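## Task

Lot numbers are printed on the shelf edge directly beneath each shelf spot, and several spots may carry the same number. Bring one cardboard box from a lot 451 spot and one from a lot 434 spot onto the desk so that nothing of either box overhangs the desk edge. All other cardboard boxes must stay on the shelf they started on. If no spot has a given lot, leave that lot out. The robot must not tip over or finish leaning, or the task fails.

## Robot and tools

ROBOT. A simulated Hello Robot Stretch 3 with a single arm. It has a two-wheel base (0.33 m long, 0.34 m wide, rounded at the back) that pivots about the point between its wheels, 0.05 m behind the front edge. It cannot drive sideways. A lift carries the arm up a mast, and the arm telescopes out to the robot's RIGHT, so to shift the gripper forward or back you drive the base. With the arm in and the wrist folded, a turn sweeps a 0.28 m radius. An unfolded, level wrist reaches outside that circle.

FRAMES. Base frame: origin on the floor between the drive wheels, x forward, y left, z up, metres. hand_pose is reported in it, at the point where closed fingertips meet. With all wrist joints at zero, that hand frame has x up, y pointing back along the arm to the mast, z toward the rear. The odometry frame is the base frame as it was when the scene began. base_odometry counts wheel rotation only, so wheel slip shows up as travel. Heading is in rad, left positive, -3.142 to 3.142.

TOOL move. One action per call. Other keys: cameras (list of head_camera, nav_camera, wrist_camera or all; [] for none; omitted means all only when there is no action) and blocking (true or omitted waits until everything stops; false returns in about 0.5 s while motion continues). A move with no action simply reports state, images and the scene number. An action holds base and/or joints, optionally with speeds, pace or contact_limits, or else servos alone.
- base: an object with exactly one key, a relative offset measured from where the last reported state placed the base. translate_m: metres, -3 to 3, positive forward. rotate_rad: radians, -6.4 to 6.4, positive turns left.
- joints: an object keyed by joint name with absolute targets (not offsets): lift_m 0 to 1.1 m; arm_m 0 to 0.52 m; wrist_yaw_rad -1.345 to 4.42 (0 along the arm, positive swings toward the front); wrist_pitch_rad -1.57 to 0.451 (0 level, negative tips fingers down); wrist_roll_rad -2.911 to 2.918 (0 fingers side by side, level); gripper_m -0.089 to 0.179 (larger is wider; fingertip gap is about 0.007 less near closed, 0.025 less fully open); head_pan_rad -3.953 to 1.73 (0 forward, positive left, -1.57 along the arm); head_tilt_rad -1.53 to 0.419 (negative looks down).
- pace: "default" or "max". speeds: per-motion top speed, keyed like joints plus translate_m and rotate_rad, not above the max pace value. Base speed stays low unless lift_m < 0.30, arm_m < 0.03 and wrist_yaw_rad > 2.54.
- contact_limits: motor_effort percent (1 to 100) at which a motion halts, given only in the same action as that motion's command. Keys: arm_m (a number; negative sense when retracting), lift_m as {"down": n, "up": n} (percent push beyond free motion; below about 12 may trip with nothing touched), translate_m and rotate_rad (trip on either wheel's effort). Without one, the base has no contact stop.
- servos: "reboot" revives servos that shut off.
A joint left unnamed after its motion ends may still push toward its old target. An unknown key makes the call invalid; an out-of-range number gets it refused. A refusal, or an unrequested stop appearing, cancels the remaining move, wait and finished_scene calls in that reply.

OTHER TOOLS. wait(seconds 0 to 10, cameras) lets time pass without new commands and ends early once running moves settle; wait(0) shows a non-blocking move in the line "earlier move". stop(cameras) brakes all your running motions; braked ones read "stopped" and may keep pressing. zoom_image(camera, region [x0,y0,x1,y1] pixels, origin top-left, at most 504 by 504) enlarges part of a latest image. finished_scene(scene) ends the scene irreversibly; the goal must hold with the robot left alone.

RESULTS. "move" reads done, or the worst status. base_status and joint_status per motion: done, moving, off_target (rested away from target, may still push), stopped, contact_stop (that arm or lift goes slack until recommanded), time_out, torque_fault (wrist or head servo off, needs reboot). on_its_own lists what happened uncommanded; "held at" is a target, not a reading. motor_effort is percent, positive toward higher values, bracket = peak; wheel effort positive means forward. lidar_m: 12 distances in 30 degree sectors from straight ahead counter-clockwise (4th left, 7th behind, 10th right), seen at 0.17 m height; "-" is nothing or too close. wrist_depth_mm and head_depth_mm: 7x7 grids of median depth. turned_by_imu beats turned_by_wheels when they disagree by over 0.15 rad. base_tilt in degrees, forward and right positive, a few degrees of bias. The "pictures" line orders the images. head_camera images are rotated: turn clockwise a quarter to view upright; nav_camera needs a counterclockwise quarter turn.

GRIPPING. Close to below the box's width to hold it; open to at least 0.05 above its width to let go. Readings do not confirm a grasp. Resend the value if the grip eases.

AVOID. Before folding the wrist over the base (yaw to 3.0) or unfolding it, put lift_m in 0.32 to 0.95, pitch at -0.4, roll near 0; once folded, lift may go to 0.25. With yaw below -0.4 keep pitch at -0.5 or lower. Pushing on something rigid with the gripper higher than about 0.45 m, or driving while holding or hooking something fixed, can tip the robot; if base_tilt leans, back the gripper off. Wrist and head never contact-stop and can fault. Avoid dropping boxes, releasing moving parts, slamming, or hard hits; let nothing fall far.

Each tool is called after "Call:" as name(argument=value, ...), one argument or row to a line, values as JSON.

## Session

Call:
move(
)

Call:
move(
  joints={"head_pan_rad": -1.57, "head_tilt_rad": -0.4},
  cameras=["head_camera","nav_camera"],
)

Call:
move(
  joints={"head_pan_rad": -3.14, "head_tilt_rad": -0.4},
  cameras=["head_camera","nav_camera"],
)

Call:
move(
  joints={"head_pan_rad": 1.57, "head_tilt_rad": -0.4},
  cameras=["head_camera","nav_camera"],
)

Call:
move(
  joints={"head_pan_rad": 0, "head_tilt_rad": -0.4},
  cameras=["head_camera","nav_camera"],
)

Scene clock: 0.00 s.
base_odometry: x=+0.000 y=+0.000 heading=+0.000
turned_by_wheels: +0.000
turned_by_imu: +0.000
base_tilt: forward=-0.3 right=-1.3
lidar_m: 0.73 0.73 0.85 1.53 2.66 1.26 1.01 1.11 1.82 1.63 1.40 0.83
head_depth_mm: 802 792 784 776 768 761 757 / 774 765 758 751 744 737 730 / 748 740 734 728 721 715 708 / 724 715 710 705 699 694 687 / 702 695 689 684 679 672 667 / 681 673 667 664 658 652 648 / 661 655 652 644 640 634 631
base_status: not commanded
joint_positions: lift_m=+0.374 arm_m=+0.001 wrist_yaw_rad=+3.009 wrist_pitch_rad=-0.462 wrist_roll_rad=+0.000 gripper_m=+0.037 head_pan_rad=+0.000 head_tilt_rad=-0.003
joint_status: not commanded
measured_speeds: all 0
motor_effort: left_wheel=-0.4 right_wheel=+0.1 lift_m=+22.4 arm_m=-2.9 wrist_yaw_rad=-1.0 wrist_pitch_rad=+1.9 wrist_roll_rad=-0.1 gripper_m=+0.3 head_pan_rad=+1.2 head_tilt_rad=+6.7
hand_pose: x=+0.0076 y=+0.0712 z=+0.3774 quat_wxyz=(+0.207, +0.697, +0.116, +0.676) (m; base frame)
wrist_depth_mm: - 138 - - - 859 - / - 151 - - - 975 - / - 167 922 - - 937 - / 840 775 203 821 806 791 762 / 698 671 212 657 648 671 666 / 590 599 126 579 128 582 578 / 522 546 287 355 507 509 509
pictures: head_camera (sideways), nav_camera (sideways), wrist_camera
camera_calibration:
head_camera: T_world_to_cam=[[0.049258, -0.0462949, -0.997713, 1.31416], [0.0559933, 0.997482, -0.0435198, 0.0560066], [0.997215, -0.0537216, 0.0517262, -0.117899], [0, 0, 0, 1]] pos_world=[0.0497012, -0.00136013, 1.31969]
nav_camera: T_world_to_cam=[[-0.0233498, 0.0170467, 0.999582, -1.25828], [0.00969844, -0.999804, 0.017277, 0.0275711], [0.99968, 0.0100978, 0.0231799, -0.0831342], [0, 0, 0, 1]] pos_world=[0.0534596, 0.0498547, 1.25921]
wrist_camera: T_world_to_cam=[[0.994963, -0.0965217, -0.0270514, 0.016197], [-0.0806635, -0.610724, -0.787724, 0.37395], [0.0595115, 0.785938, -0.615434, 0.342021], [0, 0, 0, 1]] pos_world=[-0.00630544, -0.0388635, 0.505499]

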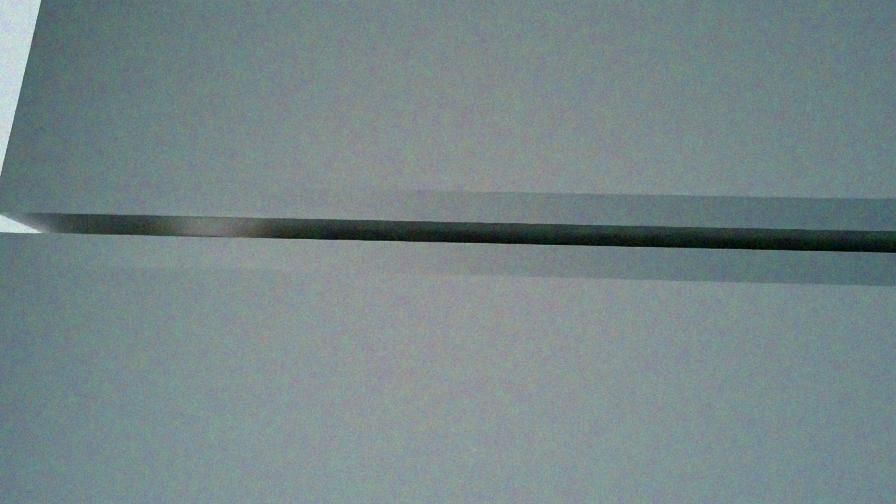

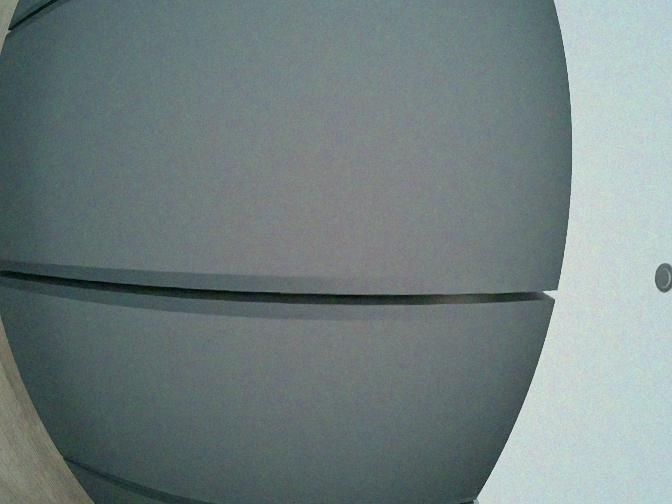

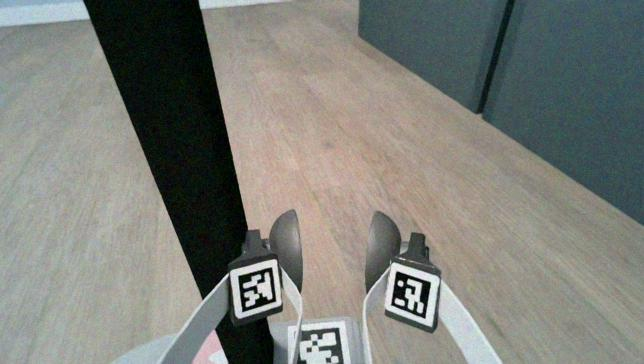

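Scene clock: 1.23 s.
move: done
base_odometry: x=+0.000 y=+0.000 heading=+0.000
turned_by_wheels: +0.000
turned_by_imu: +0.000
base_tilt: forward=-0.3 right=-1.2
lidar_m: 0.73 0.72 0.85 1.53 2.66 1.26 1.01 1.12 1.81 1.62 1.39 0.83
head_depth_mm: 1694 1746 1910 2396 2376 1801 1423 / 1896 2003 2114 2110 2144 1784 1418 / 1875 1971 2118 2241 2255 1781 1406 / 1814 1936 2034 2164 2247 1757 1406 / 1737 1630 1707 1890 2033 1751 1399 / 1673 1756 1871 1998 2005 1746 1387 / 1662 1772 1850 1974 2099 1727 1377
base_status: not commanded
joint_positions: lift_m=+0.374 arm_m=+0.001 wrist_yaw_rad=+3.009 wrist_pitch_rad=-0.462 wrist_roll_rad=+0.000 gripper_m=+0.037 head_pan_rad=-1.607 head_tilt_rad=-0.405
joint_status: all done
measured_speeds: all 0
motor_effort: left_wheel=-0.6(0.7) right_wheel=+0.3(1.1) lift_m=+23.6(23.8) arm_m=-5.2(5.4) wrist_yaw_rad=-1.0(1.1) wrist_pitch_rad=+1.9(2.1) wrist_roll_rad=-0.2(0.3) gripper_m=+0.0(0.8) head_pan_rad=+3.0(5.3) head_tilt_rad=-2.4(8.6)
hand_pose: x=+0.0076 y=+0.0712 z=+0.3774 quat_wxyz=(+0.207, +0.697, +0.116, +0.676) (m; base frame)
wrist_depth_mm: - 138 - - - 855 - / - 151 - - - 969 - / - 167 925 - - 947 - / 832 769 203 807 804 800 762 / 698 675 211 656 652 661 661 / 600 601 126 573 129 577 580 / 523 544 289 354 502 513 511
pictures: head_camera (sideways), nav_camera (sideways)
camera_calibration:
head_camera: T_world_to_cam=[[-0.0338189, 0.346008, -0.937622, 1.23587], [0.995588, -0.0704984, -0.0619255, 0.0741668], [-0.0875275, -0.935579, -0.342097, 0.401302], [0, 0, 0, 1]] pos_world=[0.00308094, -0.0469419, 1.30065]
nav_camera: T_world_to_cam=[[0.00372478, -0.369535, 0.929209, -1.1663], [-0.999719, 0.0203907, 0.0121165, 0.0404587], [-0.0234247, -0.928993, -0.369355, 0.434054], [0, 0, 0, 1]] pos_world=[0.0549591, -0.0285796, 1.24356]

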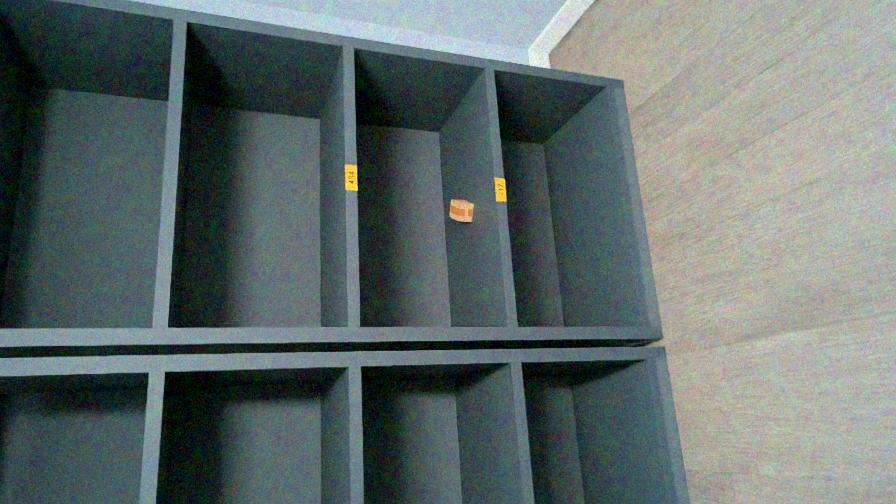

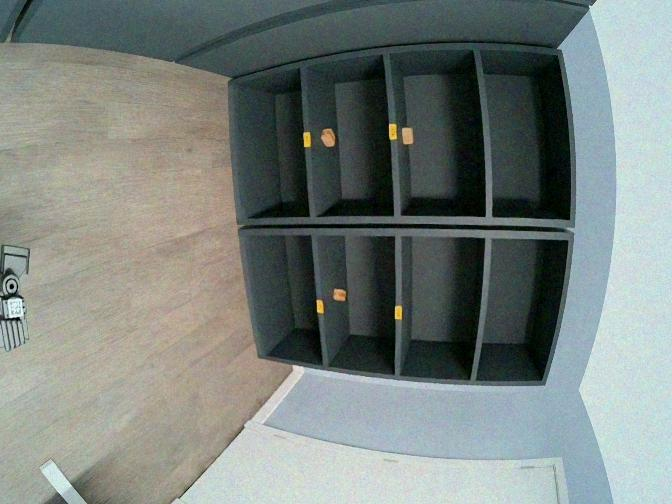

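Scene clock: 3.53 s.
move: done
base_odometry: x=+0.000 y=+0.000 heading=+0.000
turned_by_wheels: +0.000
turned_by_imu: +0.000
base_tilt: forward=-0.3 right=-1.2
lidar_m: 0.72 0.73 0.85 1.53 2.66 1.25 1.01 1.11 1.81 1.63 1.39 0.83
head_depth_mm: 1477 1589 1702 1750 1174 1805 1431 / 1425 1521 1648 1728 1102 1673 1416 / 1400 1488 1593 1672 1095 1660 1371 / 1358 1452 1558 1610 1080 1592 1397 / 1328 1410 1511 1564 1076 1699 1399 / 1295 1373 1457 1537 1071 1346 1360 / 1264 1336 1414 1495 1056 1622 1392
base_status: not commanded
joint_positions: lift_m=+0.374 arm_m=+0.001 wrist_yaw_rad=+3.009 wrist_pitch_rad=-0.462 wrist_roll_rad=+0.000 gripper_m=+0.037 head_pan_rad=-3.148 head_tilt_rad=-0.402
joint_status: all done
measured_speeds: translate_m=+0.000 rotate_rad=+0.000 lift_m=+0.000 arm_m=+0.000 wrist_yaw_rad=+0.000 wrist_pitch_rad=+0.000 wrist_roll_rad=+0.000 head_pan_rad=+0.024 head_tilt_rad=+0.000
motor_effort: left_wheel=-0.5(1.0) right_wheel=+0.3(1.2) lift_m=+23.3(24.3) arm_m=-9.1(9.1) wrist_yaw_rad=+0.5(2.1) wrist_pitch_rad=+1.8(2.0) wrist_roll_rad=-0.1(0.3) gripper_m=+0.9(0.9) head_pan_rad=+3.9(5.2) head_tilt_rad=+4.7(5.4)
hand_pose: x=+0.0076 y=+0.0712 z=+0.3774 quat_wxyz=(+0.207, +0.697, +0.116, +0.676) (m; base frame)
wrist_depth_mm: - 138 - - - 874 - / - 150 - - - 973 - / - 167 925 - - 923 - / 843 756 203 831 797 800 768 / 705 673 212 665 654 668 661 / 602 593 126 572 128 582 581 / 526 534 286 355 505 514 512
pictures: head_camera (sideways), nav_camera (sideways)
camera_calibration:
head_camera: T_world_to_cam=[[0.342841, 0.0440405, -0.938361, 1.23451], [-0.0411922, -0.997235, -0.0618537, 0.0804405], [-0.93849, 0.0598591, -0.340078, 0.403933], [0, 0, 0, 1]] pos_world=[-0.0408382, 0.00167079, 1.30076]
nav_camera: T_world_to_cam=[[-0.36729, -0.014686, 0.92999, -1.16498], [-0.00921963, 0.999884, 0.0121486, 0.034412], [-0.930061, -0.00411212, -0.367383, 0.437082], [0, 0, 0, 1]] pos_world=[-0.0210551, -0.0497196, 1.24358]

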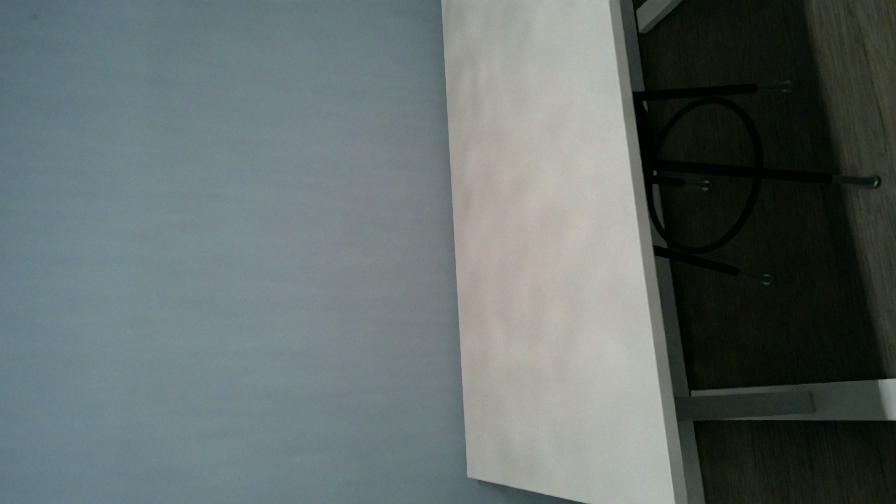

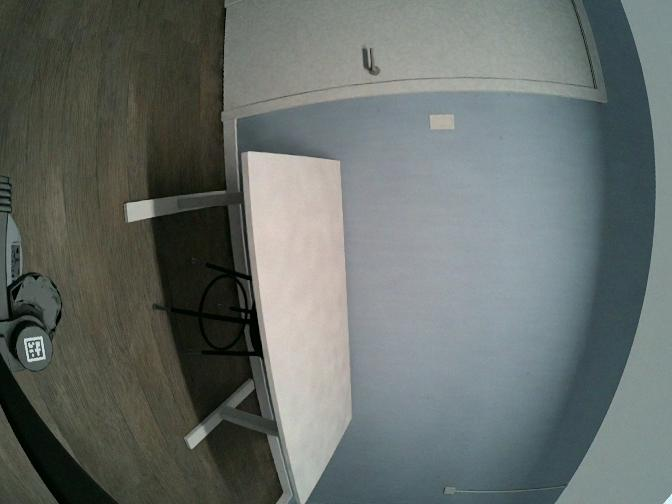

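Scene clock: 7.03 s.
move: done
base_odometry: x=+0.000 y=+0.000 heading=+0.000
turned_by_wheels: +0.000
turned_by_imu: +0.000
base_tilt: forward=-0.3 right=-1.3
lidar_m: 0.73 0.73 0.85 1.52 2.66 1.26 1.01 1.11 1.81 1.63 1.39 0.83
head_depth_mm: 1174 1189 1210 1234 1243 1278 1292 / 1446 1466 1497 1519 1559 1590 1412 / 2362 2534 2704 2895 2188 1772 1412 / 2294 2470 2655 2841 2415 1775 1408 / 2258 2396 2577 2773 2376 1769 1398 / 2189 2360 2516 2688 2345 1753 1394 / 2165 2284 2409 2566 2358 1740 1387
base_status: not commanded
joint_positions: lift_m=+0.374 arm_m=+0.001 wrist_yaw_rad=+3.009 wrist_pitch_rad=-0.462 wrist_roll_rad=+0.000 gripper_m=+0.037 head_pan_rad=+1.578 head_tilt_rad=-0.400
joint_status: all done
measured_speeds: translate_m=+0.000 rotate_rad=+0.000 lift_m=+0.000 arm_m=+0.000 wrist_yaw_rad=+0.000 wrist_pitch_rad=+0.000 wrist_roll_rad=+0.000 head_pan_rad=-0.024 head_tilt_rad=+0.000
motor_effort: left_wheel=-0.2(0.8) right_wheel=-0.1(1.1) lift_m=+23.9(24.8) arm_m=-12.6(13.4) wrist_yaw_rad=+0.2(1.6) wrist_pitch_rad=+1.9(2.1) wrist_roll_rad=+0.0(0.3) gripper_m=+0.1(1.1) head_pan_rad=-3.3(7.3) head_tilt_rad=+4.9(8.6)
hand_pose: x=+0.0076 y=+0.0712 z=+0.3774 quat_wxyz=(+0.207, +0.697, +0.116, +0.676) (m; base frame)
wrist_depth_mm: - 138 - - - 847 - / - 150 - - - 975 - / - 167 935 - - 952 - / 837 762 203 817 815 791 768 / 688 669 211 660 661 667 665 / 596 599 126 570 129 581 573 / 528 534 288 354 505 513 506
pictures: head_camera (sideways), nav_camera (sideways)
camera_calibration:
head_camera: T_world_to_cam=[[0.0488881, -0.33989, -0.939194, 1.2375], [-0.997718, 0.027232, -0.0617896, 0.0861363], [0.0465778, 0.940071, -0.337783, 0.394892], [0, 0, 0, 1]] pos_world=[0.00704767, 0.0470413, 1.30096]
nav_camera: T_world_to_cam=[[-0.0198204, 0.364817, 0.930868, -1.16832], [0.999656, 0.023229, 0.0121814, 0.0282114], [-0.0171791, 0.930789, -0.365152, 0.428535], [0, 0, 0, 1]] pos_world=[-0.0439964, 0.0266929, 1.24369]

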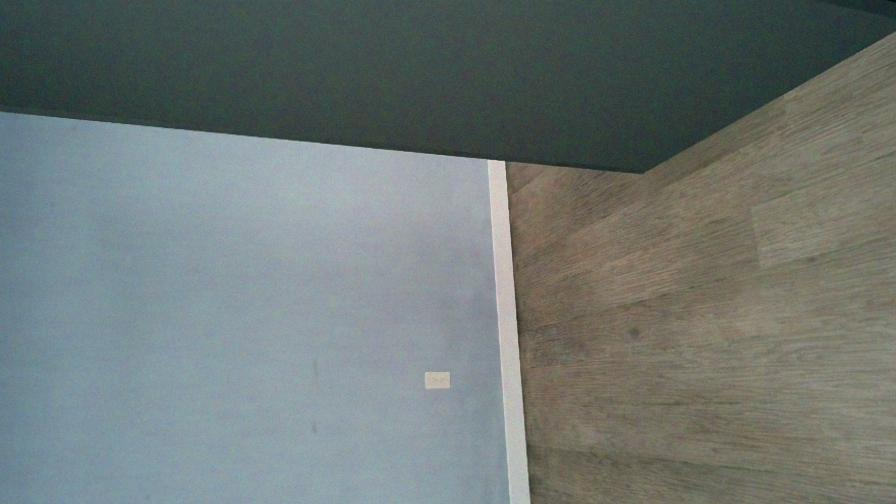

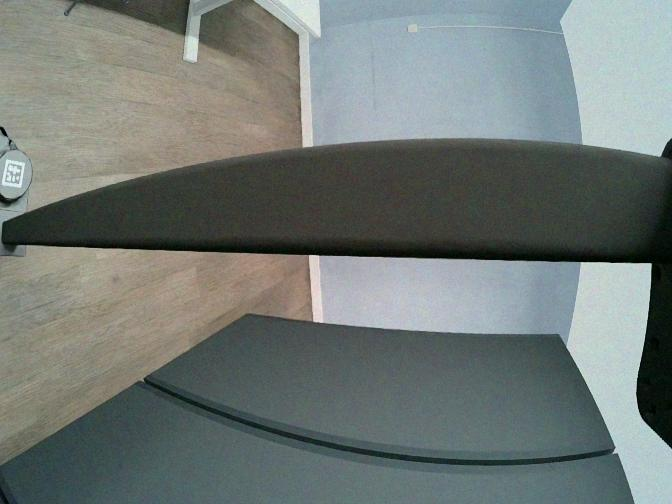

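Scene clock: 8.27 s.
move: done
base_odometry: x=+0.000 y=+0.000 heading=+0.000
turned_by_wheels: +0.000
turned_by_imu: +0.000
base_tilt: forward=-0.3 right=-1.4
lidar_m: 0.72 0.73 0.85 1.53 2.67 1.26 1.01 1.11 1.81 1.62 1.39 0.83
head_depth_mm: 668 720 778 843 924 1020 1139 / 649 695 750 810 883 975 1075 / 629 672 722 779 849 927 1024 / 624 658 702 762 825 901 980 / 593 632 675 725 787 851 933 / 579 613 655 701 754 818 894 / 563 596 634 680 730 787 858
base_status: not commanded
joint_positions: lift_m=+0.374 arm_m=+0.001 wrist_yaw_rad=+3.009 wrist_pitch_rad=-0.462 wrist_roll_rad=+0.000 gripper_m=+0.037 head_pan_rad=-0.037 head_tilt_rad=-0.400
joint_status: all done
measured_speeds: all 0
motor_effort: left_wheel=+0.3(0.7) right_wheel=+0.3(0.9) lift_m=+24.1(24.7) arm_m=-13.4(13.7) wrist_yaw_rad=-1.0(1.3) wrist_pitch_rad=+2.0(2.0) wrist_roll_rad=+0.0(0.2) gripper_m=+0.5(0.9) head_pan_rad=+3.2(6.3) head_tilt_rad=+4.5(8.0)
hand_pose: x=+0.0076 y=+0.0712 z=+0.3774 quat_wxyz=(+0.207, +0.697, +0.116, +0.676) (m; base frame)
wrist_depth_mm: - 138 - - - 863 - / - 151 - - - 976 - / - 168 938 - - 932 - / 823 765 204 815 812 798 766 / 695 673 211 657 657 671 673 / 609 602 126 572 129 584 583 / 528 538 287 356 501 512 505
pictures: head_camera (sideways), nav_camera (sideways)
camera_calibration:
head_camera: T_world_to_cam=[[-0.341747, -0.0337267, -0.939187, 1.23984], [0.0716632, 0.995511, -0.0618258, 0.0796454], [0.937056, -0.0884339, -0.337795, 0.389565], [0, 0, 0, 1]] pos_world=[0.0529598, -0.00302139, 1.30096]
nav_camera: T_world_to_cam=[[0.36535, 0.0035641, 0.930864, -1.17066], [-0.0212477, -0.9997, 0.012167, 0.0344512], [0.930628, -0.0242239, -0.365164, 0.422772], [0, 0, 0, 1]] pos_world=[0.0349894, 0.0488544, 1.24369]

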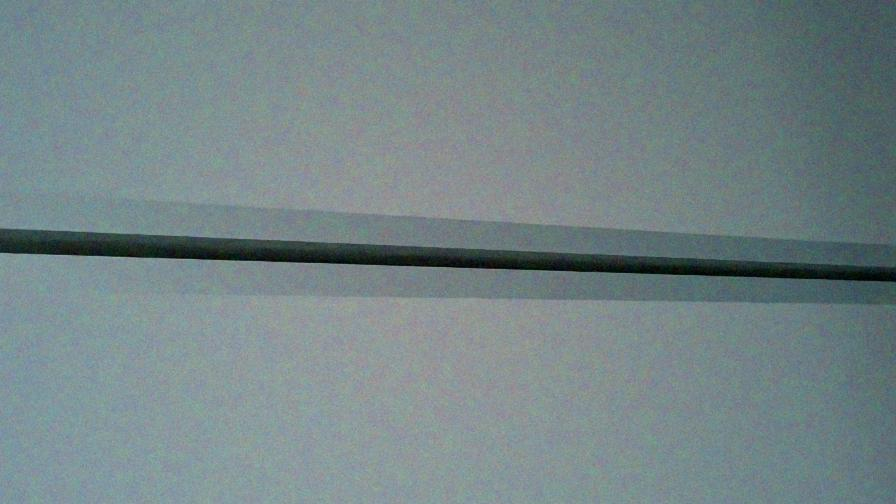

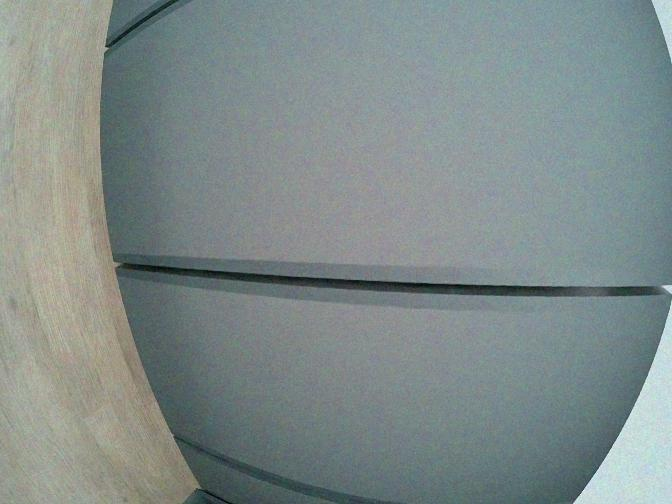

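Call:
move(
  joints={"head_pan_rad": -1.75, "head_tilt_rad": -0.4},
  cameras=["head_camera"],
)

Call:
zoom_image(
  camera="head_camera",
  region=[320, 150, 560, 330],
)

Call:
move(
  joints={"head_pan_rad": -1.25, "head_tilt_rad": -0.4},
  cameras=["head_camera"],
)

Call:
zoom_image(
  camera="head_camera",
  region=[320, 150, 560, 330],
)

Scene clock: 19.23 s.
move: done
base_odometry: x=+0.000 y=+0.000 heading=+0.000
turned_by_wheels: +0.000
turned_by_imu: +0.000
base_tilt: forward=-0.4 right=-1.2
lidar_m: 0.72 0.73 0.85 1.53 2.66 1.26 1.01 1.12 1.81 1.63 1.39 0.83
head_depth_mm: 1885 1949 2000 2059 2098 1821 1428 / 2099 2205 2288 2382 2337 1791 1431 / 1753 1825 1966 2095 2197 1776 1414 / 1956 2061 2159 2282 2279 1779 1404 / 1850 1973 2073 2158 2255 1752 1395 / 1765 1873 1968 2056 2179 1759 1398 / 1660 1425 1519 1655 1782 1750 1390
base_status: not commanded
joint_positions: lift_m=+0.374 arm_m=+0.001 wrist_yaw_rad=+3.009 wrist_pitch_rad=-0.462 wrist_roll_rad=+0.000 gripper_m=+0.037 head_pan_rad=-1.788 head_tilt_rad=-0.400
joint_status: all done
measured_speeds: translate_m=+0.000 rotate_rad=+0.000 lift_m=+0.000 arm_m=+0.000 wrist_yaw_rad=+0.000 wrist_pitch_rad=+0.000 wrist_roll_rad=+0.000 head_pan_rad=+0.024 head_tilt_rad=+0.000
motor_effort: left_wheel=-0.8(0.8) right_wheel=+0.0(1.1) lift_m=+24.6(25.4) arm_m=-13.1(13.3) wrist_yaw_rad=+0.6(1.4) wrist_pitch_rad=+1.9(2.0) wrist_roll_rad=-0.2(0.4) gripper_m=+0.3(1.0) head_pan_rad=+3.6(5.1) head_tilt_rad=+5.0(7.5)
hand_pose: x=+0.0076 y=+0.0712 z=+0.3774 quat_wxyz=(+0.207, +0.697, +0.116, +0.676) (m; base frame)
wrist_depth_mm: - 138 - - - 853 - / - 150 - - - - - / - 167 933 - - 942 - / 831 764 203 812 804 794 761 / 702 671 212 654 660 676 672 / 600 592 126 571 128 573 580 / 526 538 289 354 504 512 511
pictures: head_camera (sideways)
camera_calibration:
head_camera: T_world_to_cam=[[0.0279907, 0.342248, -0.939193, 1.23761], [0.966615, -0.248668, -0.061808, 0.0742171], [-0.254701, -0.906108, -0.337782, 0.396765], [0, 0, 0, 1]] pos_world=[-0.00532449, -0.0456008, 1.30096]

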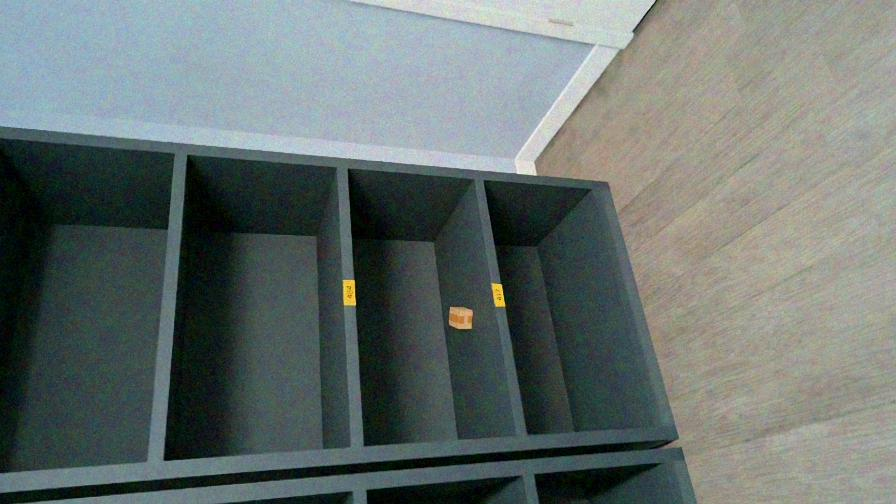

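Scaled by 2.100 from the camera's 896x504 image, which has a finer 1280x720 frame.

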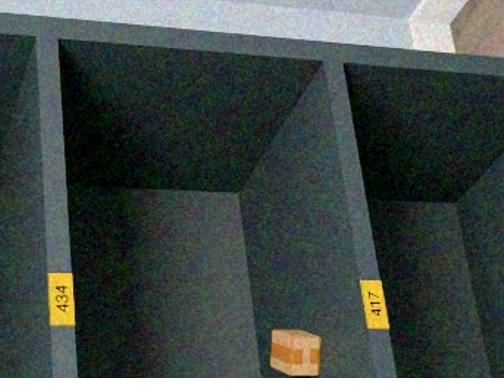

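Scene clock: 20.13 s.
move: done
base_odometry: x=+0.000 y=+0.000 heading=+0.000
turned_by_wheels: +0.000
turned_by_imu: +0.000
base_tilt: forward=-0.3 right=-1.2
lidar_m: 0.73 0.73 0.85 1.53 2.66 1.26 1.01 1.12 1.81 1.62 1.39 0.83
head_depth_mm: 1727 1796 1919 2036 2123 1809 1430 / 1391 1456 1568 1831 2083 1802 1418 / 1755 1833 1918 2047 1963 1782 1414 / 1755 1859 1957 2063 2163 1773 1400 / 1765 1882 1947 2089 2244 1759 1401 / 1760 1834 1977 2037 2131 1748 1393 / 1477 1524 1616 1690 1805 1690 1384
base_status: not commanded
joint_positions: lift_m=+0.374 arm_m=+0.001 wrist_yaw_rad=+3.009 wrist_pitch_rad=-0.462 wrist_roll_rad=+0.000 gripper_m=+0.037 head_pan_rad=-1.249 head_tilt_rad=-0.400
joint_status: all done
measured_speeds: all 0
motor_effort: left_wheel=-0.3(0.7) right_wheel=+0.4(1.2) lift_m=+24.8(25.7) arm_m=-12.7(13.6) wrist_yaw_rad=+0.5(1.5) wrist_pitch_rad=+2.0(2.0) wrist_roll_rad=-0.2(0.3) gripper_m=-0.1(0.8) head_pan_rad=+3.0(6.0) head_tilt_rad=+4.8(9.5)
hand_pose: x=+0.0076 y=+0.0712 z=+0.3774 quat_wxyz=(+0.207, +0.697, +0.116, +0.676) (m; base frame)
wrist_depth_mm: - 139 - - - 862 - / - 150 - - - 985 - / - 167 924 - - 953 - / 833 762 203 805 811 791 772 / 692 671 211 655 655 665 670 / 601 600 126 575 128 576 580 / 528 532 287 355 504 508 506
pictures: head_camera (sideways)
camera_calibration:
head_camera: T_world_to_cam=[[-0.15144, 0.308198, -0.939191, 1.23871], [0.957402, 0.282066, -0.0618153, 0.0742222], [0.245862, -0.908544, -0.337785, 0.393689], [0, 0, 0, 1]] pos_world=[0.0197368, -0.0450216, 1.30096]

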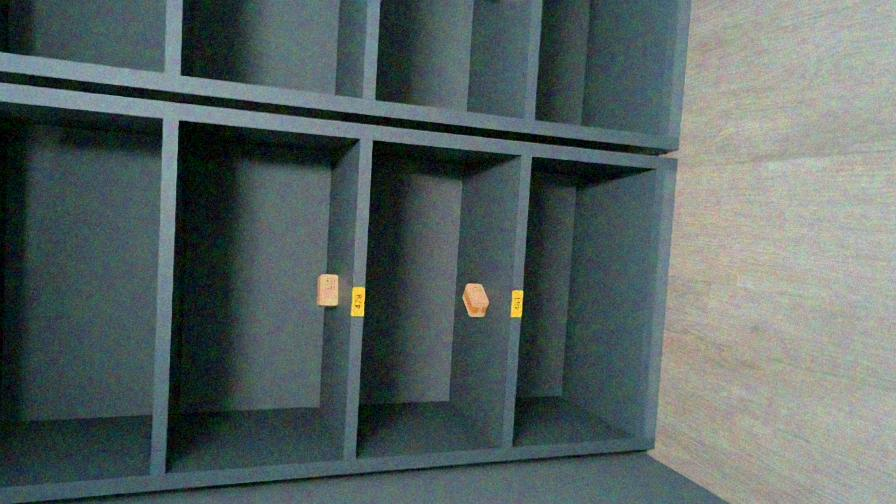

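Scaled by 2.100 from the camera's 896x504 image, which has a finer 1280x720 frame.

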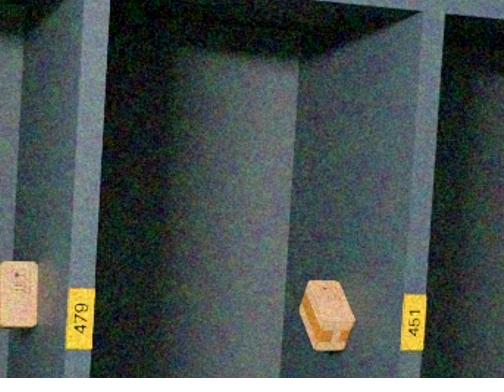

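Call:
move(
  base={"rotate_rad": -1.302},
  joints={"lift_m": 0.55, "wrist_pitch_rad": -0.4, "head_pan_rad": -1.57, "head_tilt_rad": -0.6},
)

Call:
move(
  base={"translate_m": 1.0},
  joints={"wrist_yaw_rad": 0, "gripper_m": 0.179},
)

Call:
move(
  base={"rotate_rad": 1.302},
  joints={"wrist_pitch_rad": -0.15},
  cameras=["head_camera","wrist_camera"],
)

Scene clock: 74.60 s.
move: done
base_odometry: x=+0.000 y=+0.000 heading=-1.302
turned_by_wheels: -1.302
turned_by_imu: -1.280
base_tilt: forward=-0.4 right=-1.2
lidar_m: 1.63 0.98 0.75 0.72 0.77 1.08 2.66 1.64 1.01 1.11 1.61 1.96
head_depth_mm: 1270 1397 1514 1132 1692 1464 1257 / 1277 1398 1503 1121 1678 1496 1237 / 1278 1398 1513 1112 1735 1480 1234 / 1287 1418 1518 1104 1708 1464 1227 / 1292 1419 1566 1274 1763 1462 1228 / 1301 1426 1585 1779 1805 1445 1219 / 1291 1420 1573 1779 1806 1450 1217
base_status: done
joint_positions: lift_m=+0.550 arm_m=+0.001 wrist_yaw_rad=+3.009 wrist_pitch_rad=-0.420 wrist_roll_rad=+0.000 gripper_m=+0.037 head_pan_rad=-1.574 head_tilt_rad=-0.600
joint_status: all done
measured_speeds: all 0
motor_effort: left_wheel=+8.4(11.7) right_wheel=-10.1(13.8) lift_m=+30.6(34.1) arm_m=-13.3(13.6) wrist_yaw_rad=+1.1(1.7) wrist_pitch_rad=+3.2(6.1) wrist_roll_rad=-0.1(0.3) gripper_m=+0.4(0.9) head_pan_rad=+3.5(4.0) head_tilt_rad=-4.8(6.8)
hand_pose: x=+0.0083 y=+0.0767 z=+0.5623 quat_wxyz=(+0.193, +0.699, +0.102, +0.681) (m; base frame)
wrist_depth_mm: - 137 - - - - - / - 148 - - - - - / 815 163 169 - - - - / 898 179 186 - 953 - - / 961 913 203 951 918 937 951 / 834 821 128 803 129 803 815 / 721 752 266 722 695 707 707
pictures: none

Scene clock: 85.73 s.
move: done
base_odometry: x=+0.266 y=-0.964 heading=-1.302
turned_by_wheels: +0.000
turned_by_imu: +0.000
base_tilt: forward=-0.2 right=-1.1
lidar_m: 1.04 0.88 0.70 0.68 0.71 1.01 3.61 1.72 1.50 1.59 1.32 0.66
head_depth_mm: 1298 1415 1585 1785 1886 1500 1246 / 1296 1429 1576 1766 1861 1498 1238 / 1307 1423 1588 1779 1856 1485 1233 / 1311 1442 1589 1786 1824 1476 1227 / 1311 1449 1607 1795 1830 1463 1224 / 1324 1462 1638 1839 1804 1453 1218 / 1345 1470 1640 1850 1797 1442 1208
base_status: done
joint_positions: lift_m=+0.550 arm_m=+0.001 wrist_yaw_rad=+0.003 wrist_pitch_rad=-0.420 wrist_roll_rad=+0.000 gripper_m=+0.179 head_pan_rad=-1.570 head_tilt_rad=-0.600
joint_status: all done
measured_speeds: all 0
motor_effort: left_wheel=+5.1(12.0) right_wheel=+4.9(10.9) lift_m=+23.9(30.8) arm_m=-11.9(13.4) wrist_yaw_rad=-3.7(7.3) wrist_pitch_rad=+3.2(3.4) wrist_roll_rad=+0.0(0.4) gripper_m=+0.1(83.7) head_pan_rad=+3.4(4.3) head_tilt_rad=-3.9(6.0)
hand_pose: x=-0.0208 y=-0.3697 z=+0.5623 quat_wxyz=(+0.692, +0.149, -0.691, -0.147) (m; base frame)
wrist_depth_mm: - - - - - - - / - - - - - - - / - - - - - - - / - - - - - - - / - 930 967 959 955 982 948 / - 792 832 814 812 819 803 / 687 710 723 717 716 691 105
pictures: none

Scene clock: 88.90 s.
move: done
base_odometry: x=+0.266 y=-0.964 heading=+0.000
turned_by_wheels: +1.302
turned_by_imu: +1.280
base_tilt: forward=-0.4 right=-1.2
lidar_m: 0.68 0.68 0.80 1.43 2.48 1.51 1.59 1.31 1.22 0.67 1.08 0.77
head_depth_mm: 965 1080 928 1344 1112 1376 1245 / 546 603 682 1293 1105 1368 1226 / 560 601 667 745 855 1015 1182 / 786 837 816 891 1015 1014 1163 / 883 973 876 1207 1086 1267 1156 / 862 942 861 1164 1071 942 1145 / 844 921 846 1139 1068 906 1140
base_status: done
joint_positions: lift_m=+0.550 arm_m=+0.001 wrist_yaw_rad=+0.003 wrist_pitch_rad=-0.172 wrist_roll_rad=+0.000 gripper_m=+0.179 head_pan_rad=-1.570 head_tilt_rad=-0.600
joint_status: all done
measured_speeds: all 0
motor_effort: left_wheel=-8.1(13.5) right_wheel=+9.4(11.8) lift_m=+26.7(26.7) arm_m=-13.0(13.5) wrist_yaw_rad=-3.7(4.0) wrist_pitch_rad=+3.7(5.4) wrist_roll_rad=-0.1(0.3) gripper_m=+0.6(1.1) head_pan_rad=+3.4(4.1) head_tilt_rad=-3.6(5.2)
hand_pose: x=-0.0208 y=-0.3939 z=+0.6210 quat_wxyz=(+0.705, +0.062, -0.704, -0.060) (m; base frame)
wrist_depth_mm: - - - - 386 - - / - - - - 404 - - / 518 - - - - - - / - - - - 448 - - / - 142 - - 485 - - / - 126 - 975 522 - - / - - - - 549 - 105
pictures: head_camera (sideways), wrist_camera
camera_calibration:
head_camera: T_world_to_cam=[[-0.0467963, 0.520082, -0.852833, 1.12534], [0.997502, -0.0208958, -0.0674774, 0.0813476], [-0.0529144, -0.853861, -0.517805, 0.629755], [0, 0, 0, 1]] pos_world=[0.00484064, -0.0458483, 1.29131]
wrist_camera: T_world_to_cam=[[-0.998875, -0.0447336, -0.015752, -0.0219724], [-0.00170263, 0.36575, -0.930712, 0.754537], [0.0473954, -0.929638, -0.365414, 0.0279899], [0, 0, 0, 1]] pos_world=[-0.0219896, -0.250934, 0.712138]

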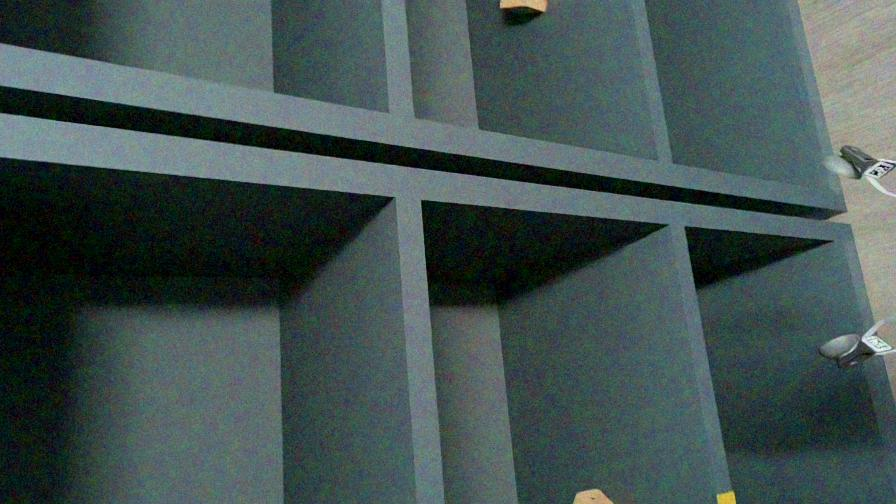

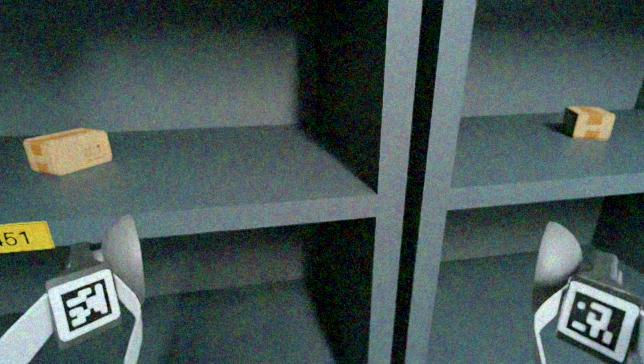

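Call:
move(
  base={"rotate_rad": 0.215},
)

Call:
move(
  base={"translate_m": 0.2},
  joints={"lift_m": 0.5},
  cameras=["head_camera","wrist_camera"],
)

Scene clock: 97.00 s.
move: done
base_odometry: x=+0.266 y=-0.964 heading=+0.215
turned_by_wheels: +0.215
turned_by_imu: +0.211
base_tilt: forward=-0.6 right=-1.1
lidar_m: 0.68 0.70 0.94 2.47 2.08 1.50 1.59 1.32 0.66 0.80 0.89 0.71
head_depth_mm: 606 596 628 700 821 970 1173 / 860 854 789 715 838 940 1156 / 884 973 900 1093 1081 1043 1150 / 880 965 888 1211 1088 1275 1155 / 878 966 871 1204 1083 1270 1150 / 875 964 820 1201 1035 1270 1144 / 870 958 816 1194 1065 1261 1140
base_status: done
joint_positions: lift_m=+0.550 arm_m=+0.001 wrist_yaw_rad=+0.003 wrist_pitch_rad=-0.172 wrist_roll_rad=+0.000 gripper_m=+0.179 head_pan_rad=-1.570 head_tilt_rad=-0.600
joint_status: not commanded
measured_speeds: all 0
motor_effort: left_wheel=-8.4(12.7) right_wheel=+8.8(13.1) lift_m=+29.7(30.5) arm_m=-12.3(12.9) wrist_yaw_rad=-3.2(4.4) wrist_pitch_rad=+3.7(3.8) wrist_roll_rad=-0.2(0.3) gripper_m=+0.6(1.0) head_pan_rad=+2.4(3.3) head_tilt_rad=-3.5(4.9)
hand_pose: x=-0.0208 y=-0.3939 z=+0.6210 quat_wxyz=(+0.705, +0.062, -0.704, -0.060) (m; base frame)
wrist_depth_mm: 766 - - - - - 342 / 807 - - - - - 358 / - - 595 - - - 380 / - - - - - 417 396 / - 142 - - - 411 - / - 140 - - - - - / - - - - - - 105
pictures: none

Scene clock: 100.13 s.
move: done
base_odometry: x=+0.461 y=-0.921 heading=+0.215
turned_by_wheels: +0.000
turned_by_imu: +0.000
base_tilt: forward=-0.5 right=-1.2
lidar_m: 0.48 0.50 0.66 1.73 1.84 1.67 1.79 1.49 0.75 1.07 0.69 0.50
head_depth_mm: 882 968 923 962 1035 965 1134 / 880 969 910 1207 1102 961 1171 / 876 962 897 1211 1092 958 1161 / 876 963 822 1204 1049 953 1157 / 873 961 863 1200 1046 948 1151 / 871 955 859 1191 1070 941 1150 / 871 955 846 1169 1065 933 1139
base_status: done
joint_positions: lift_m=+0.500 arm_m=+0.001 wrist_yaw_rad=+0.003 wrist_pitch_rad=-0.171 wrist_roll_rad=+0.000 gripper_m=+0.179 head_pan_rad=-1.570 head_tilt_rad=-0.600
joint_status: all done
measured_speeds: all 0
motor_effort: left_wheel=+5.4(7.0) right_wheel=+4.3(14.9) lift_m=+29.9(31.2) arm_m=-12.8(13.3) wrist_yaw_rad=-1.7(4.1) wrist_pitch_rad=+3.5(3.6) wrist_roll_rad=+0.0(0.3) gripper_m=+0.2(1.0) head_pan_rad=+2.8(3.3) head_tilt_rad=-3.7(4.5)
hand_pose: x=-0.0208 y=-0.3939 z=+0.5713 quat_wxyz=(+0.705, +0.062, -0.704, -0.060) (m; base frame)
wrist_depth_mm: - 730 - - - - - / - 784 - - - - - / - - - 543 - - - / - - - - - - - / - 147 - - - 921 - / - 139 - - - 867 - / - - - - - - 105
pictures: head_camera (sideways), wrist_camera
camera_calibration:
head_camera: T_world_to_cam=[[-0.0467963, 0.520082, -0.852833, 1.12534], [0.997502, -0.0208958, -0.0674774, 0.0813476], [-0.0529144, -0.853861, -0.517805, 0.629755], [0, 0, 0, 1]] pos_world=[0.00484064, -0.0458483, 1.29131]
wrist_camera: T_world_to_cam=[[-0.998875, -0.044753, -0.0156998, -0.0227979], [-0.00170281, 0.364659, -0.93114, 0.708103], [0.0473964, -0.930065, -0.364325, 0.00892768], [0, 0, 0, 1]] pos_world=[-0.0219896, -0.250933, 0.662237]

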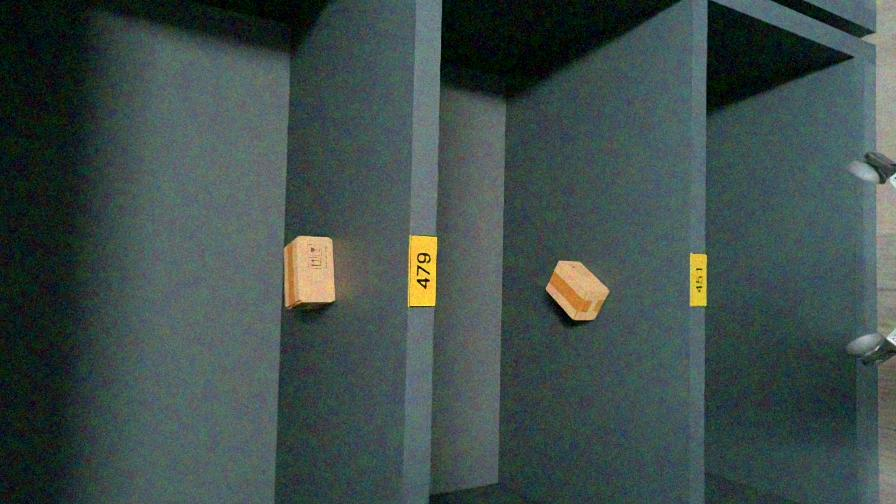

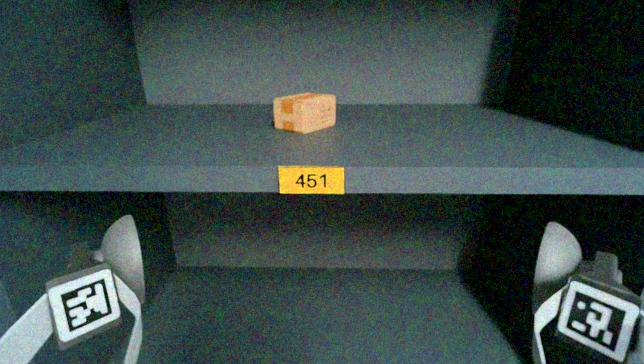

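Call:
zoom_image(
  camera="head_camera",
  region=[530, 240, 630, 340],
)

Call:
zoom_image(
  camera="wrist_camera",
  region=[250, 80, 370, 150],
)

Scaled by 5.040 from the camera's 896x504 image, which has a finer 1280x720 frame.

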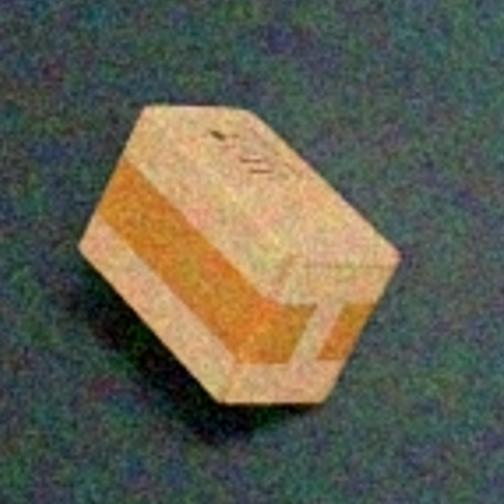

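Scaled by 4.200.

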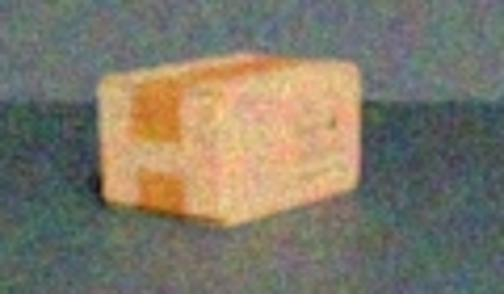

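Call:
move(
  base={"rotate_rad": -0.122},
  joints={"wrist_pitch_rad": 0.0, "lift_m": 0.47},
)

Call:
move(
  base={"translate_m": 0.255},
  joints={"wrist_yaw_rad": -0.38},
  contact_limits={"translate_m": 40},
)

Call:
move(
  joints={"arm_m": 0.25},
  cameras=["head_camera","wrist_camera"],
)

Scene clock: 160.83 s.
move: done
base_odometry: x=+0.461 y=-0.921 heading=+0.093
turned_by_wheels: -0.122
turned_by_imu: -0.120
base_tilt: forward=-0.3 right=-1.1
lidar_m: 0.48 0.48 0.60 1.23 2.14 1.66 1.78 1.49 0.75 1.07 0.75 0.52
head_depth_mm: 818 829 803 818 905 1007 1199 / 910 988 910 1052 1064 1092 1188 / 897 985 896 1248 1096 1279 1178 / 884 972 881 1218 1086 1269 1166 / 869 953 814 1195 1044 946 1156 / 859 943 806 1171 1071 940 1142 / 845 929 847 1153 1059 933 1136
base_status: done
joint_positions: lift_m=+0.470 arm_m=+0.001 wrist_yaw_rad=+0.002 wrist_pitch_rad=-0.023 wrist_roll_rad=+0.000 gripper_m=+0.179 head_pan_rad=-1.570 head_tilt_rad=-0.600
joint_status: all done
measured_speeds: all 0
motor_effort: left_wheel=+8.2(11.7) right_wheel=-8.4(11.5) lift_m=+23.3(26.8) arm_m=-12.4(13.4) wrist_yaw_rad=-2.7(4.0) wrist_pitch_rad=+3.8(6.5) wrist_roll_rad=-0.2(0.3) gripper_m=+0.6(0.8) head_pan_rad=+1.8(2.5) head_tilt_rad=-3.3(4.7)
hand_pose: x=-0.0208 y=-0.4012 z=+0.5787 quat_wxyz=(+0.707, +0.009, -0.707, -0.008) (m; base frame)
wrist_depth_mm: 719 - - - 775 - - / 747 - - - - - - / 774 - - - 828 - 419 / - - 553 - - - 431 / - 142 - - - - 438 / - 126 - - - - - / - - - - - - 105
pictures: none

Scene clock: 164.50 s.
move: done
base_odometry: x=+0.715 y=-0.898 heading=+0.093
turned_by_wheels: +0.000
turned_by_imu: +0.001
base_tilt: forward=-0.5 right=-1.1
lidar_m: 0.23 0.23 0.29 0.59 2.76 1.90 2.04 1.71 0.89 1.04 0.38 0.25
head_depth_mm: 891 988 924 1241 1109 1283 1192 / 879 971 910 1223 1106 966 1177 / 869 956 821 1201 1062 959 1164 / 852 940 885 683 1087 948 1156 / 841 926 872 679 1079 915 1149 / 829 910 861 668 1068 911 1119 / 808 874 770 661 794 839 949
base_status: done
joint_positions: lift_m=+0.470 arm_m=+0.001 wrist_yaw_rad=-0.377 wrist_pitch_rad=-0.023 wrist_roll_rad=+0.000 gripper_m=+0.179 head_pan_rad=-1.570 head_tilt_rad=-0.600
joint_status: all done
measured_speeds: all 0
motor_effort: left_wheel=+6.3(12.8) right_wheel=+4.8(10.2) lift_m=+27.3(28.0) arm_m=-10.9(13.2) wrist_yaw_rad=-3.9(5.7) wrist_pitch_rad=+3.8(3.9) wrist_roll_rad=+0.0(0.4) gripper_m=+0.4(1.1) head_pan_rad=+2.0(3.2) head_tilt_rad=-3.2(4.0)
contact_limits: translate_m 40 (maximum 100)
hand_pose: x=-0.1155 y=-0.3832 z=+0.5787 quat_wxyz=(+0.693, -0.124, -0.696, -0.141) (m; base frame)
wrist_depth_mm: - - - - 896 - - / - - - - 922 - - / - - - - - - - / - - - - - 603 - / 303 143 - - - - - / 118 126 - - - - - / - - - - 855 - 105
pictures: none

Scene clock: 167.57 s.
move: done
base_odometry: x=+0.715 y=-0.898 heading=+0.093
turned_by_wheels: +0.000
turned_by_imu: +0.000
base_tilt: forward=-0.2 right=-1.3
lidar_m: 0.23 0.23 0.29 0.59 2.74 1.89 2.04 1.71 0.89 1.04 0.38 0.25
head_depth_mm: 892 988 924 1240 1111 1290 1195 / 879 969 907 1223 1103 962 1176 / 865 953 821 1203 1061 927 600 / 853 938 882 685 1084 877 617 / 841 925 871 673 1077 916 1147 / 828 907 860 669 1066 911 1123 / 812 874 770 658 793 840 950
base_status: not commanded
joint_positions: lift_m=+0.470 arm_m=+0.250 wrist_yaw_rad=-0.377 wrist_pitch_rad=-0.023 wrist_roll_rad=+0.000 gripper_m=+0.179 head_pan_rad=-1.570 head_tilt_rad=-0.600
joint_status: all done
measured_speeds: all 0
motor_effort: left_wheel=+5.8(6.4) right_wheel=+4.8(6.6) lift_m=+30.7(31.3) arm_m=+13.6(15.6) wrist_yaw_rad=-3.6(4.5) wrist_pitch_rad=+3.7(3.9) wrist_roll_rad=-0.1(0.3) gripper_m=+0.9(1.1) head_pan_rad=+1.6(2.3) head_tilt_rad=-3.4(4.5)
contact_limits: translate_m 40 (maximum 100)
hand_pose: x=-0.1156 y=-0.6326 z=+0.5788 quat_wxyz=(+0.693, -0.124, -0.696, -0.141) (m; base frame)
wrist_depth_mm: - - - - 685 - - / - - - - 706 - - / - - - - 728 - - / - - 299 317 - - - / 304 262 301 301 304 303 304 / - 144 218 218 218 219 264 / 118 163 169 170 177 196 105
pictures: head_camera (sideways), wrist_camera
camera_calibration:
head_camera: T_world_to_cam=[[-0.0467963, 0.520082, -0.852833, 1.12534], [0.997502, -0.0208958, -0.0674774, 0.0813476], [-0.0529144, -0.853861, -0.517805, 0.629755], [0, 0, 0, 1]] pos_world=[0.00484064, -0.0458483, 1.29131]
wrist_camera: T_world_to_cam=[[-0.944976, 0.32701, -0.00925008, 0.109669], [0.0812842, 0.207314, -0.974892, 0.737364], [-0.316881, -0.922001, -0.222488, -0.324946], [0, 0, 0, 1]] pos_world=[-0.0592709, -0.488329, 0.647568]

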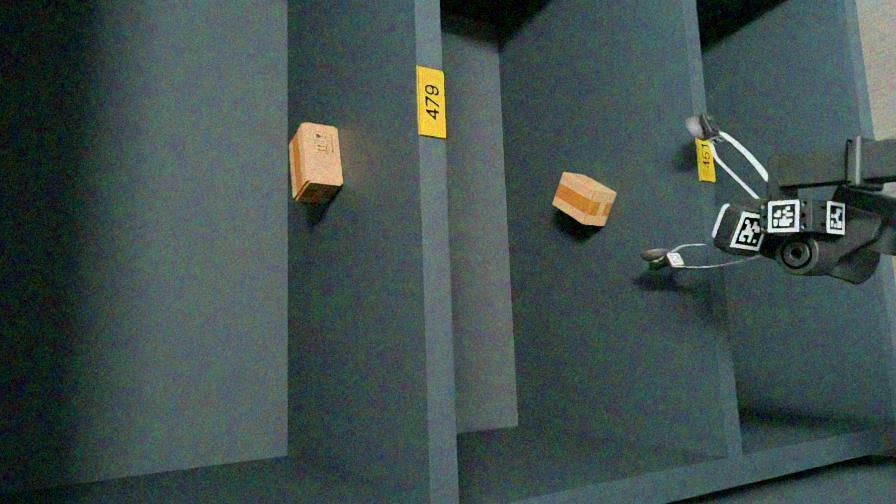

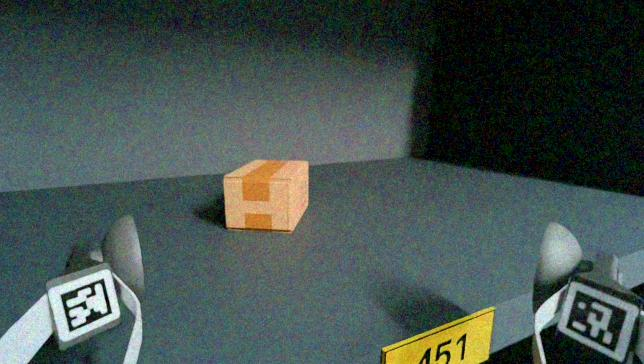

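Call:
move(
  joints={"arm_m": 0.35, "lift_m": 0.457},
)

Call:
move(
  joints={"arm_m": 0.425},
  contact_limits={"arm_m": 35},
  cameras=["head_camera","wrist_camera"],
)

Scene clock: 181.70 s.
move: done
base_odometry: x=+0.715 y=-0.898 heading=+0.093
turned_by_wheels: +0.000
turned_by_imu: +0.000
base_tilt: forward=-0.2 right=-1.3
lidar_m: 0.23 0.23 0.29 0.59 2.75 1.89 2.03 1.71 0.89 1.04 0.38 0.25
head_depth_mm: 891 984 924 1248 1112 1291 1192 / 880 967 908 1224 1107 966 1185 / 866 951 826 1200 1062 885 634 / 853 937 881 682 1083 776 1129 / 842 921 869 675 1075 916 1148 / 829 905 856 667 1074 911 1119 / 810 871 770 662 792 837 949
base_status: not commanded
joint_positions: lift_m=+0.457 arm_m=+0.350 wrist_yaw_rad=-0.377 wrist_pitch_rad=-0.022 wrist_roll_rad=+0.000 gripper_m=+0.179 head_pan_rad=-1.570 head_tilt_rad=-0.600
joint_status: all done
measured_speeds: all 0
motor_effort: left_wheel=+5.9(6.5) right_wheel=+4.8(5.9) lift_m=+23.7(27.2) arm_m=+13.1(14.8) wrist_yaw_rad=-2.9(4.3) wrist_pitch_rad=+3.6(3.8) wrist_roll_rad=+0.1(0.3) gripper_m=+0.3(0.9) head_pan_rad=+0.9(2.3) head_tilt_rad=-2.9(3.7)
contact_limits: translate_m 40 (maximum 100)
hand_pose: x=-0.1156 y=-0.7326 z=+0.5659 quat_wxyz=(+0.693, -0.124, -0.696, -0.141) (m; base frame)
wrist_depth_mm: - - - - - 599 - / - - - - - - - / - - - - - - - / - - 206 220 - - - / 290 248 230 207 269 270 268 / 123 144 193 192 192 193 - / 138 143 150 157 150 150 107
pictures: none

Scene clock: 183.47 s.
move: contact_stop
base_odometry: x=+0.715 y=-0.898 heading=+0.093
turned_by_wheels: +0.000
turned_by_imu: -0.001
base_tilt: forward=-0.1 right=-1.2
lidar_m: 0.23 0.23 0.29 0.59 2.75 1.89 2.03 1.71 0.89 1.04 0.39 0.25
head_depth_mm: 893 987 924 1243 1111 1289 1188 / 878 973 908 1228 1101 965 1185 / 866 959 822 1196 1061 892 635 / 854 943 882 686 1089 747 1132 / 843 925 872 675 1073 915 1154 / 829 912 858 668 1070 913 1116 / 812 873 776 662 800 840 955
base_status: not commanded
joint_positions: lift_m=+0.457 arm_m=+0.365 wrist_yaw_rad=-0.394 wrist_pitch_rad=-0.044 wrist_roll_rad=-0.017 gripper_m=+0.179 head_pan_rad=-1.570 head_tilt_rad=-0.601
joint_status: arm_m contact_stop (moved +0.015 of +0.075)
measured_speeds: all 0
on_its_own: arm_m is slack since a contact_stop (your +0.425 is given up); wrist_yaw_rad is at rest, and its effort (+11.4) is outside its rest range (-9 to +9)
motor_effort: left_wheel=-1.6(6.2) right_wheel=+3.0(5.7) lift_m=+24.7(24.8) arm_m=+0.8(40.6) wrist_yaw_rad=+11.4(13.0) wrist_pitch_rad=+7.6(21.0) wrist_roll_rad=+5.5(6.6) gripper_m=+0.7(1.1) head_pan_rad=+1.7(1.9) head_tilt_rad=-1.0(3.2)
contact_limits: arm_m 35 (drawing in: default 31, maximum 55; extending or still: default 40, maximum 69); translate_m 40 (maximum 100)
hand_pose: x=-0.1193 y=-0.7451 z=+0.5604 quat_wxyz=(+0.696, -0.121, -0.690, -0.155) (m; base frame)
wrist_depth_mm: 338 - - - - 584 - / - - - - - - - / - - - - - - - / - - 192 220 - - - / 243 229 197 194 252 255 260 / 123 144 181 182 184 185 187 / 130 136 143 138 145 146 107
pictures: head_camera (sideways), wrist_camera
camera_calibration:
head_camera: T_world_to_cam=[[-0.0467579, 0.520887, -0.852344, 1.12475], [0.997504, -0.0208525, -0.0674645, 0.0813329], [-0.0529149, -0.853371, -0.518611, 0.630821], [0, 0, 0, 1]] pos_world=[0.00484076, -0.0458445, 1.29131]
wrist_camera: T_world_to_cam=[[-0.939524, 0.342427, 0.00625595, 0.146244], [0.0778698, 0.231369, -0.969745, 0.757607], [-0.333514, -0.910611, -0.244042, -0.415436], [0, 0, 0, 1]] pos_world=[-0.0601491, -0.603666, 0.632386]

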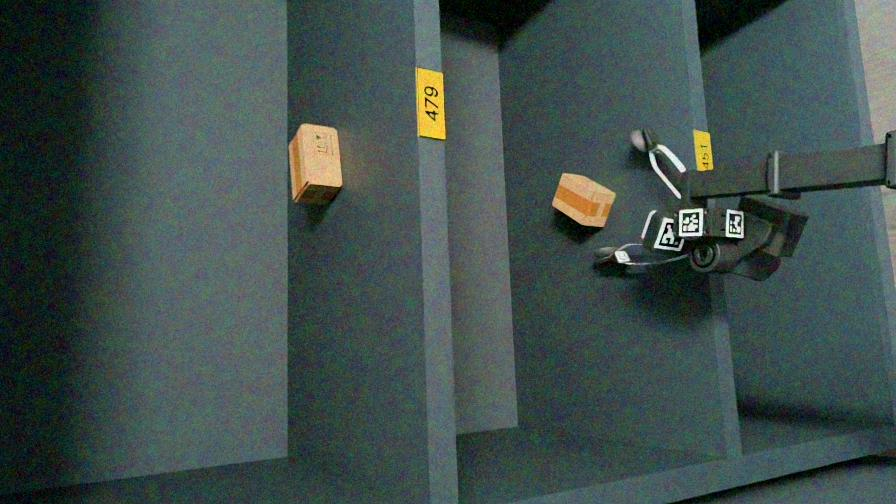

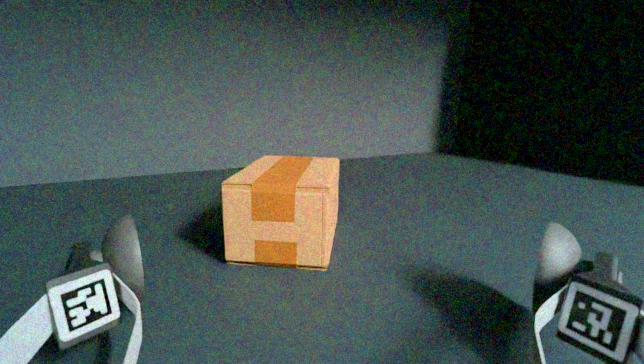

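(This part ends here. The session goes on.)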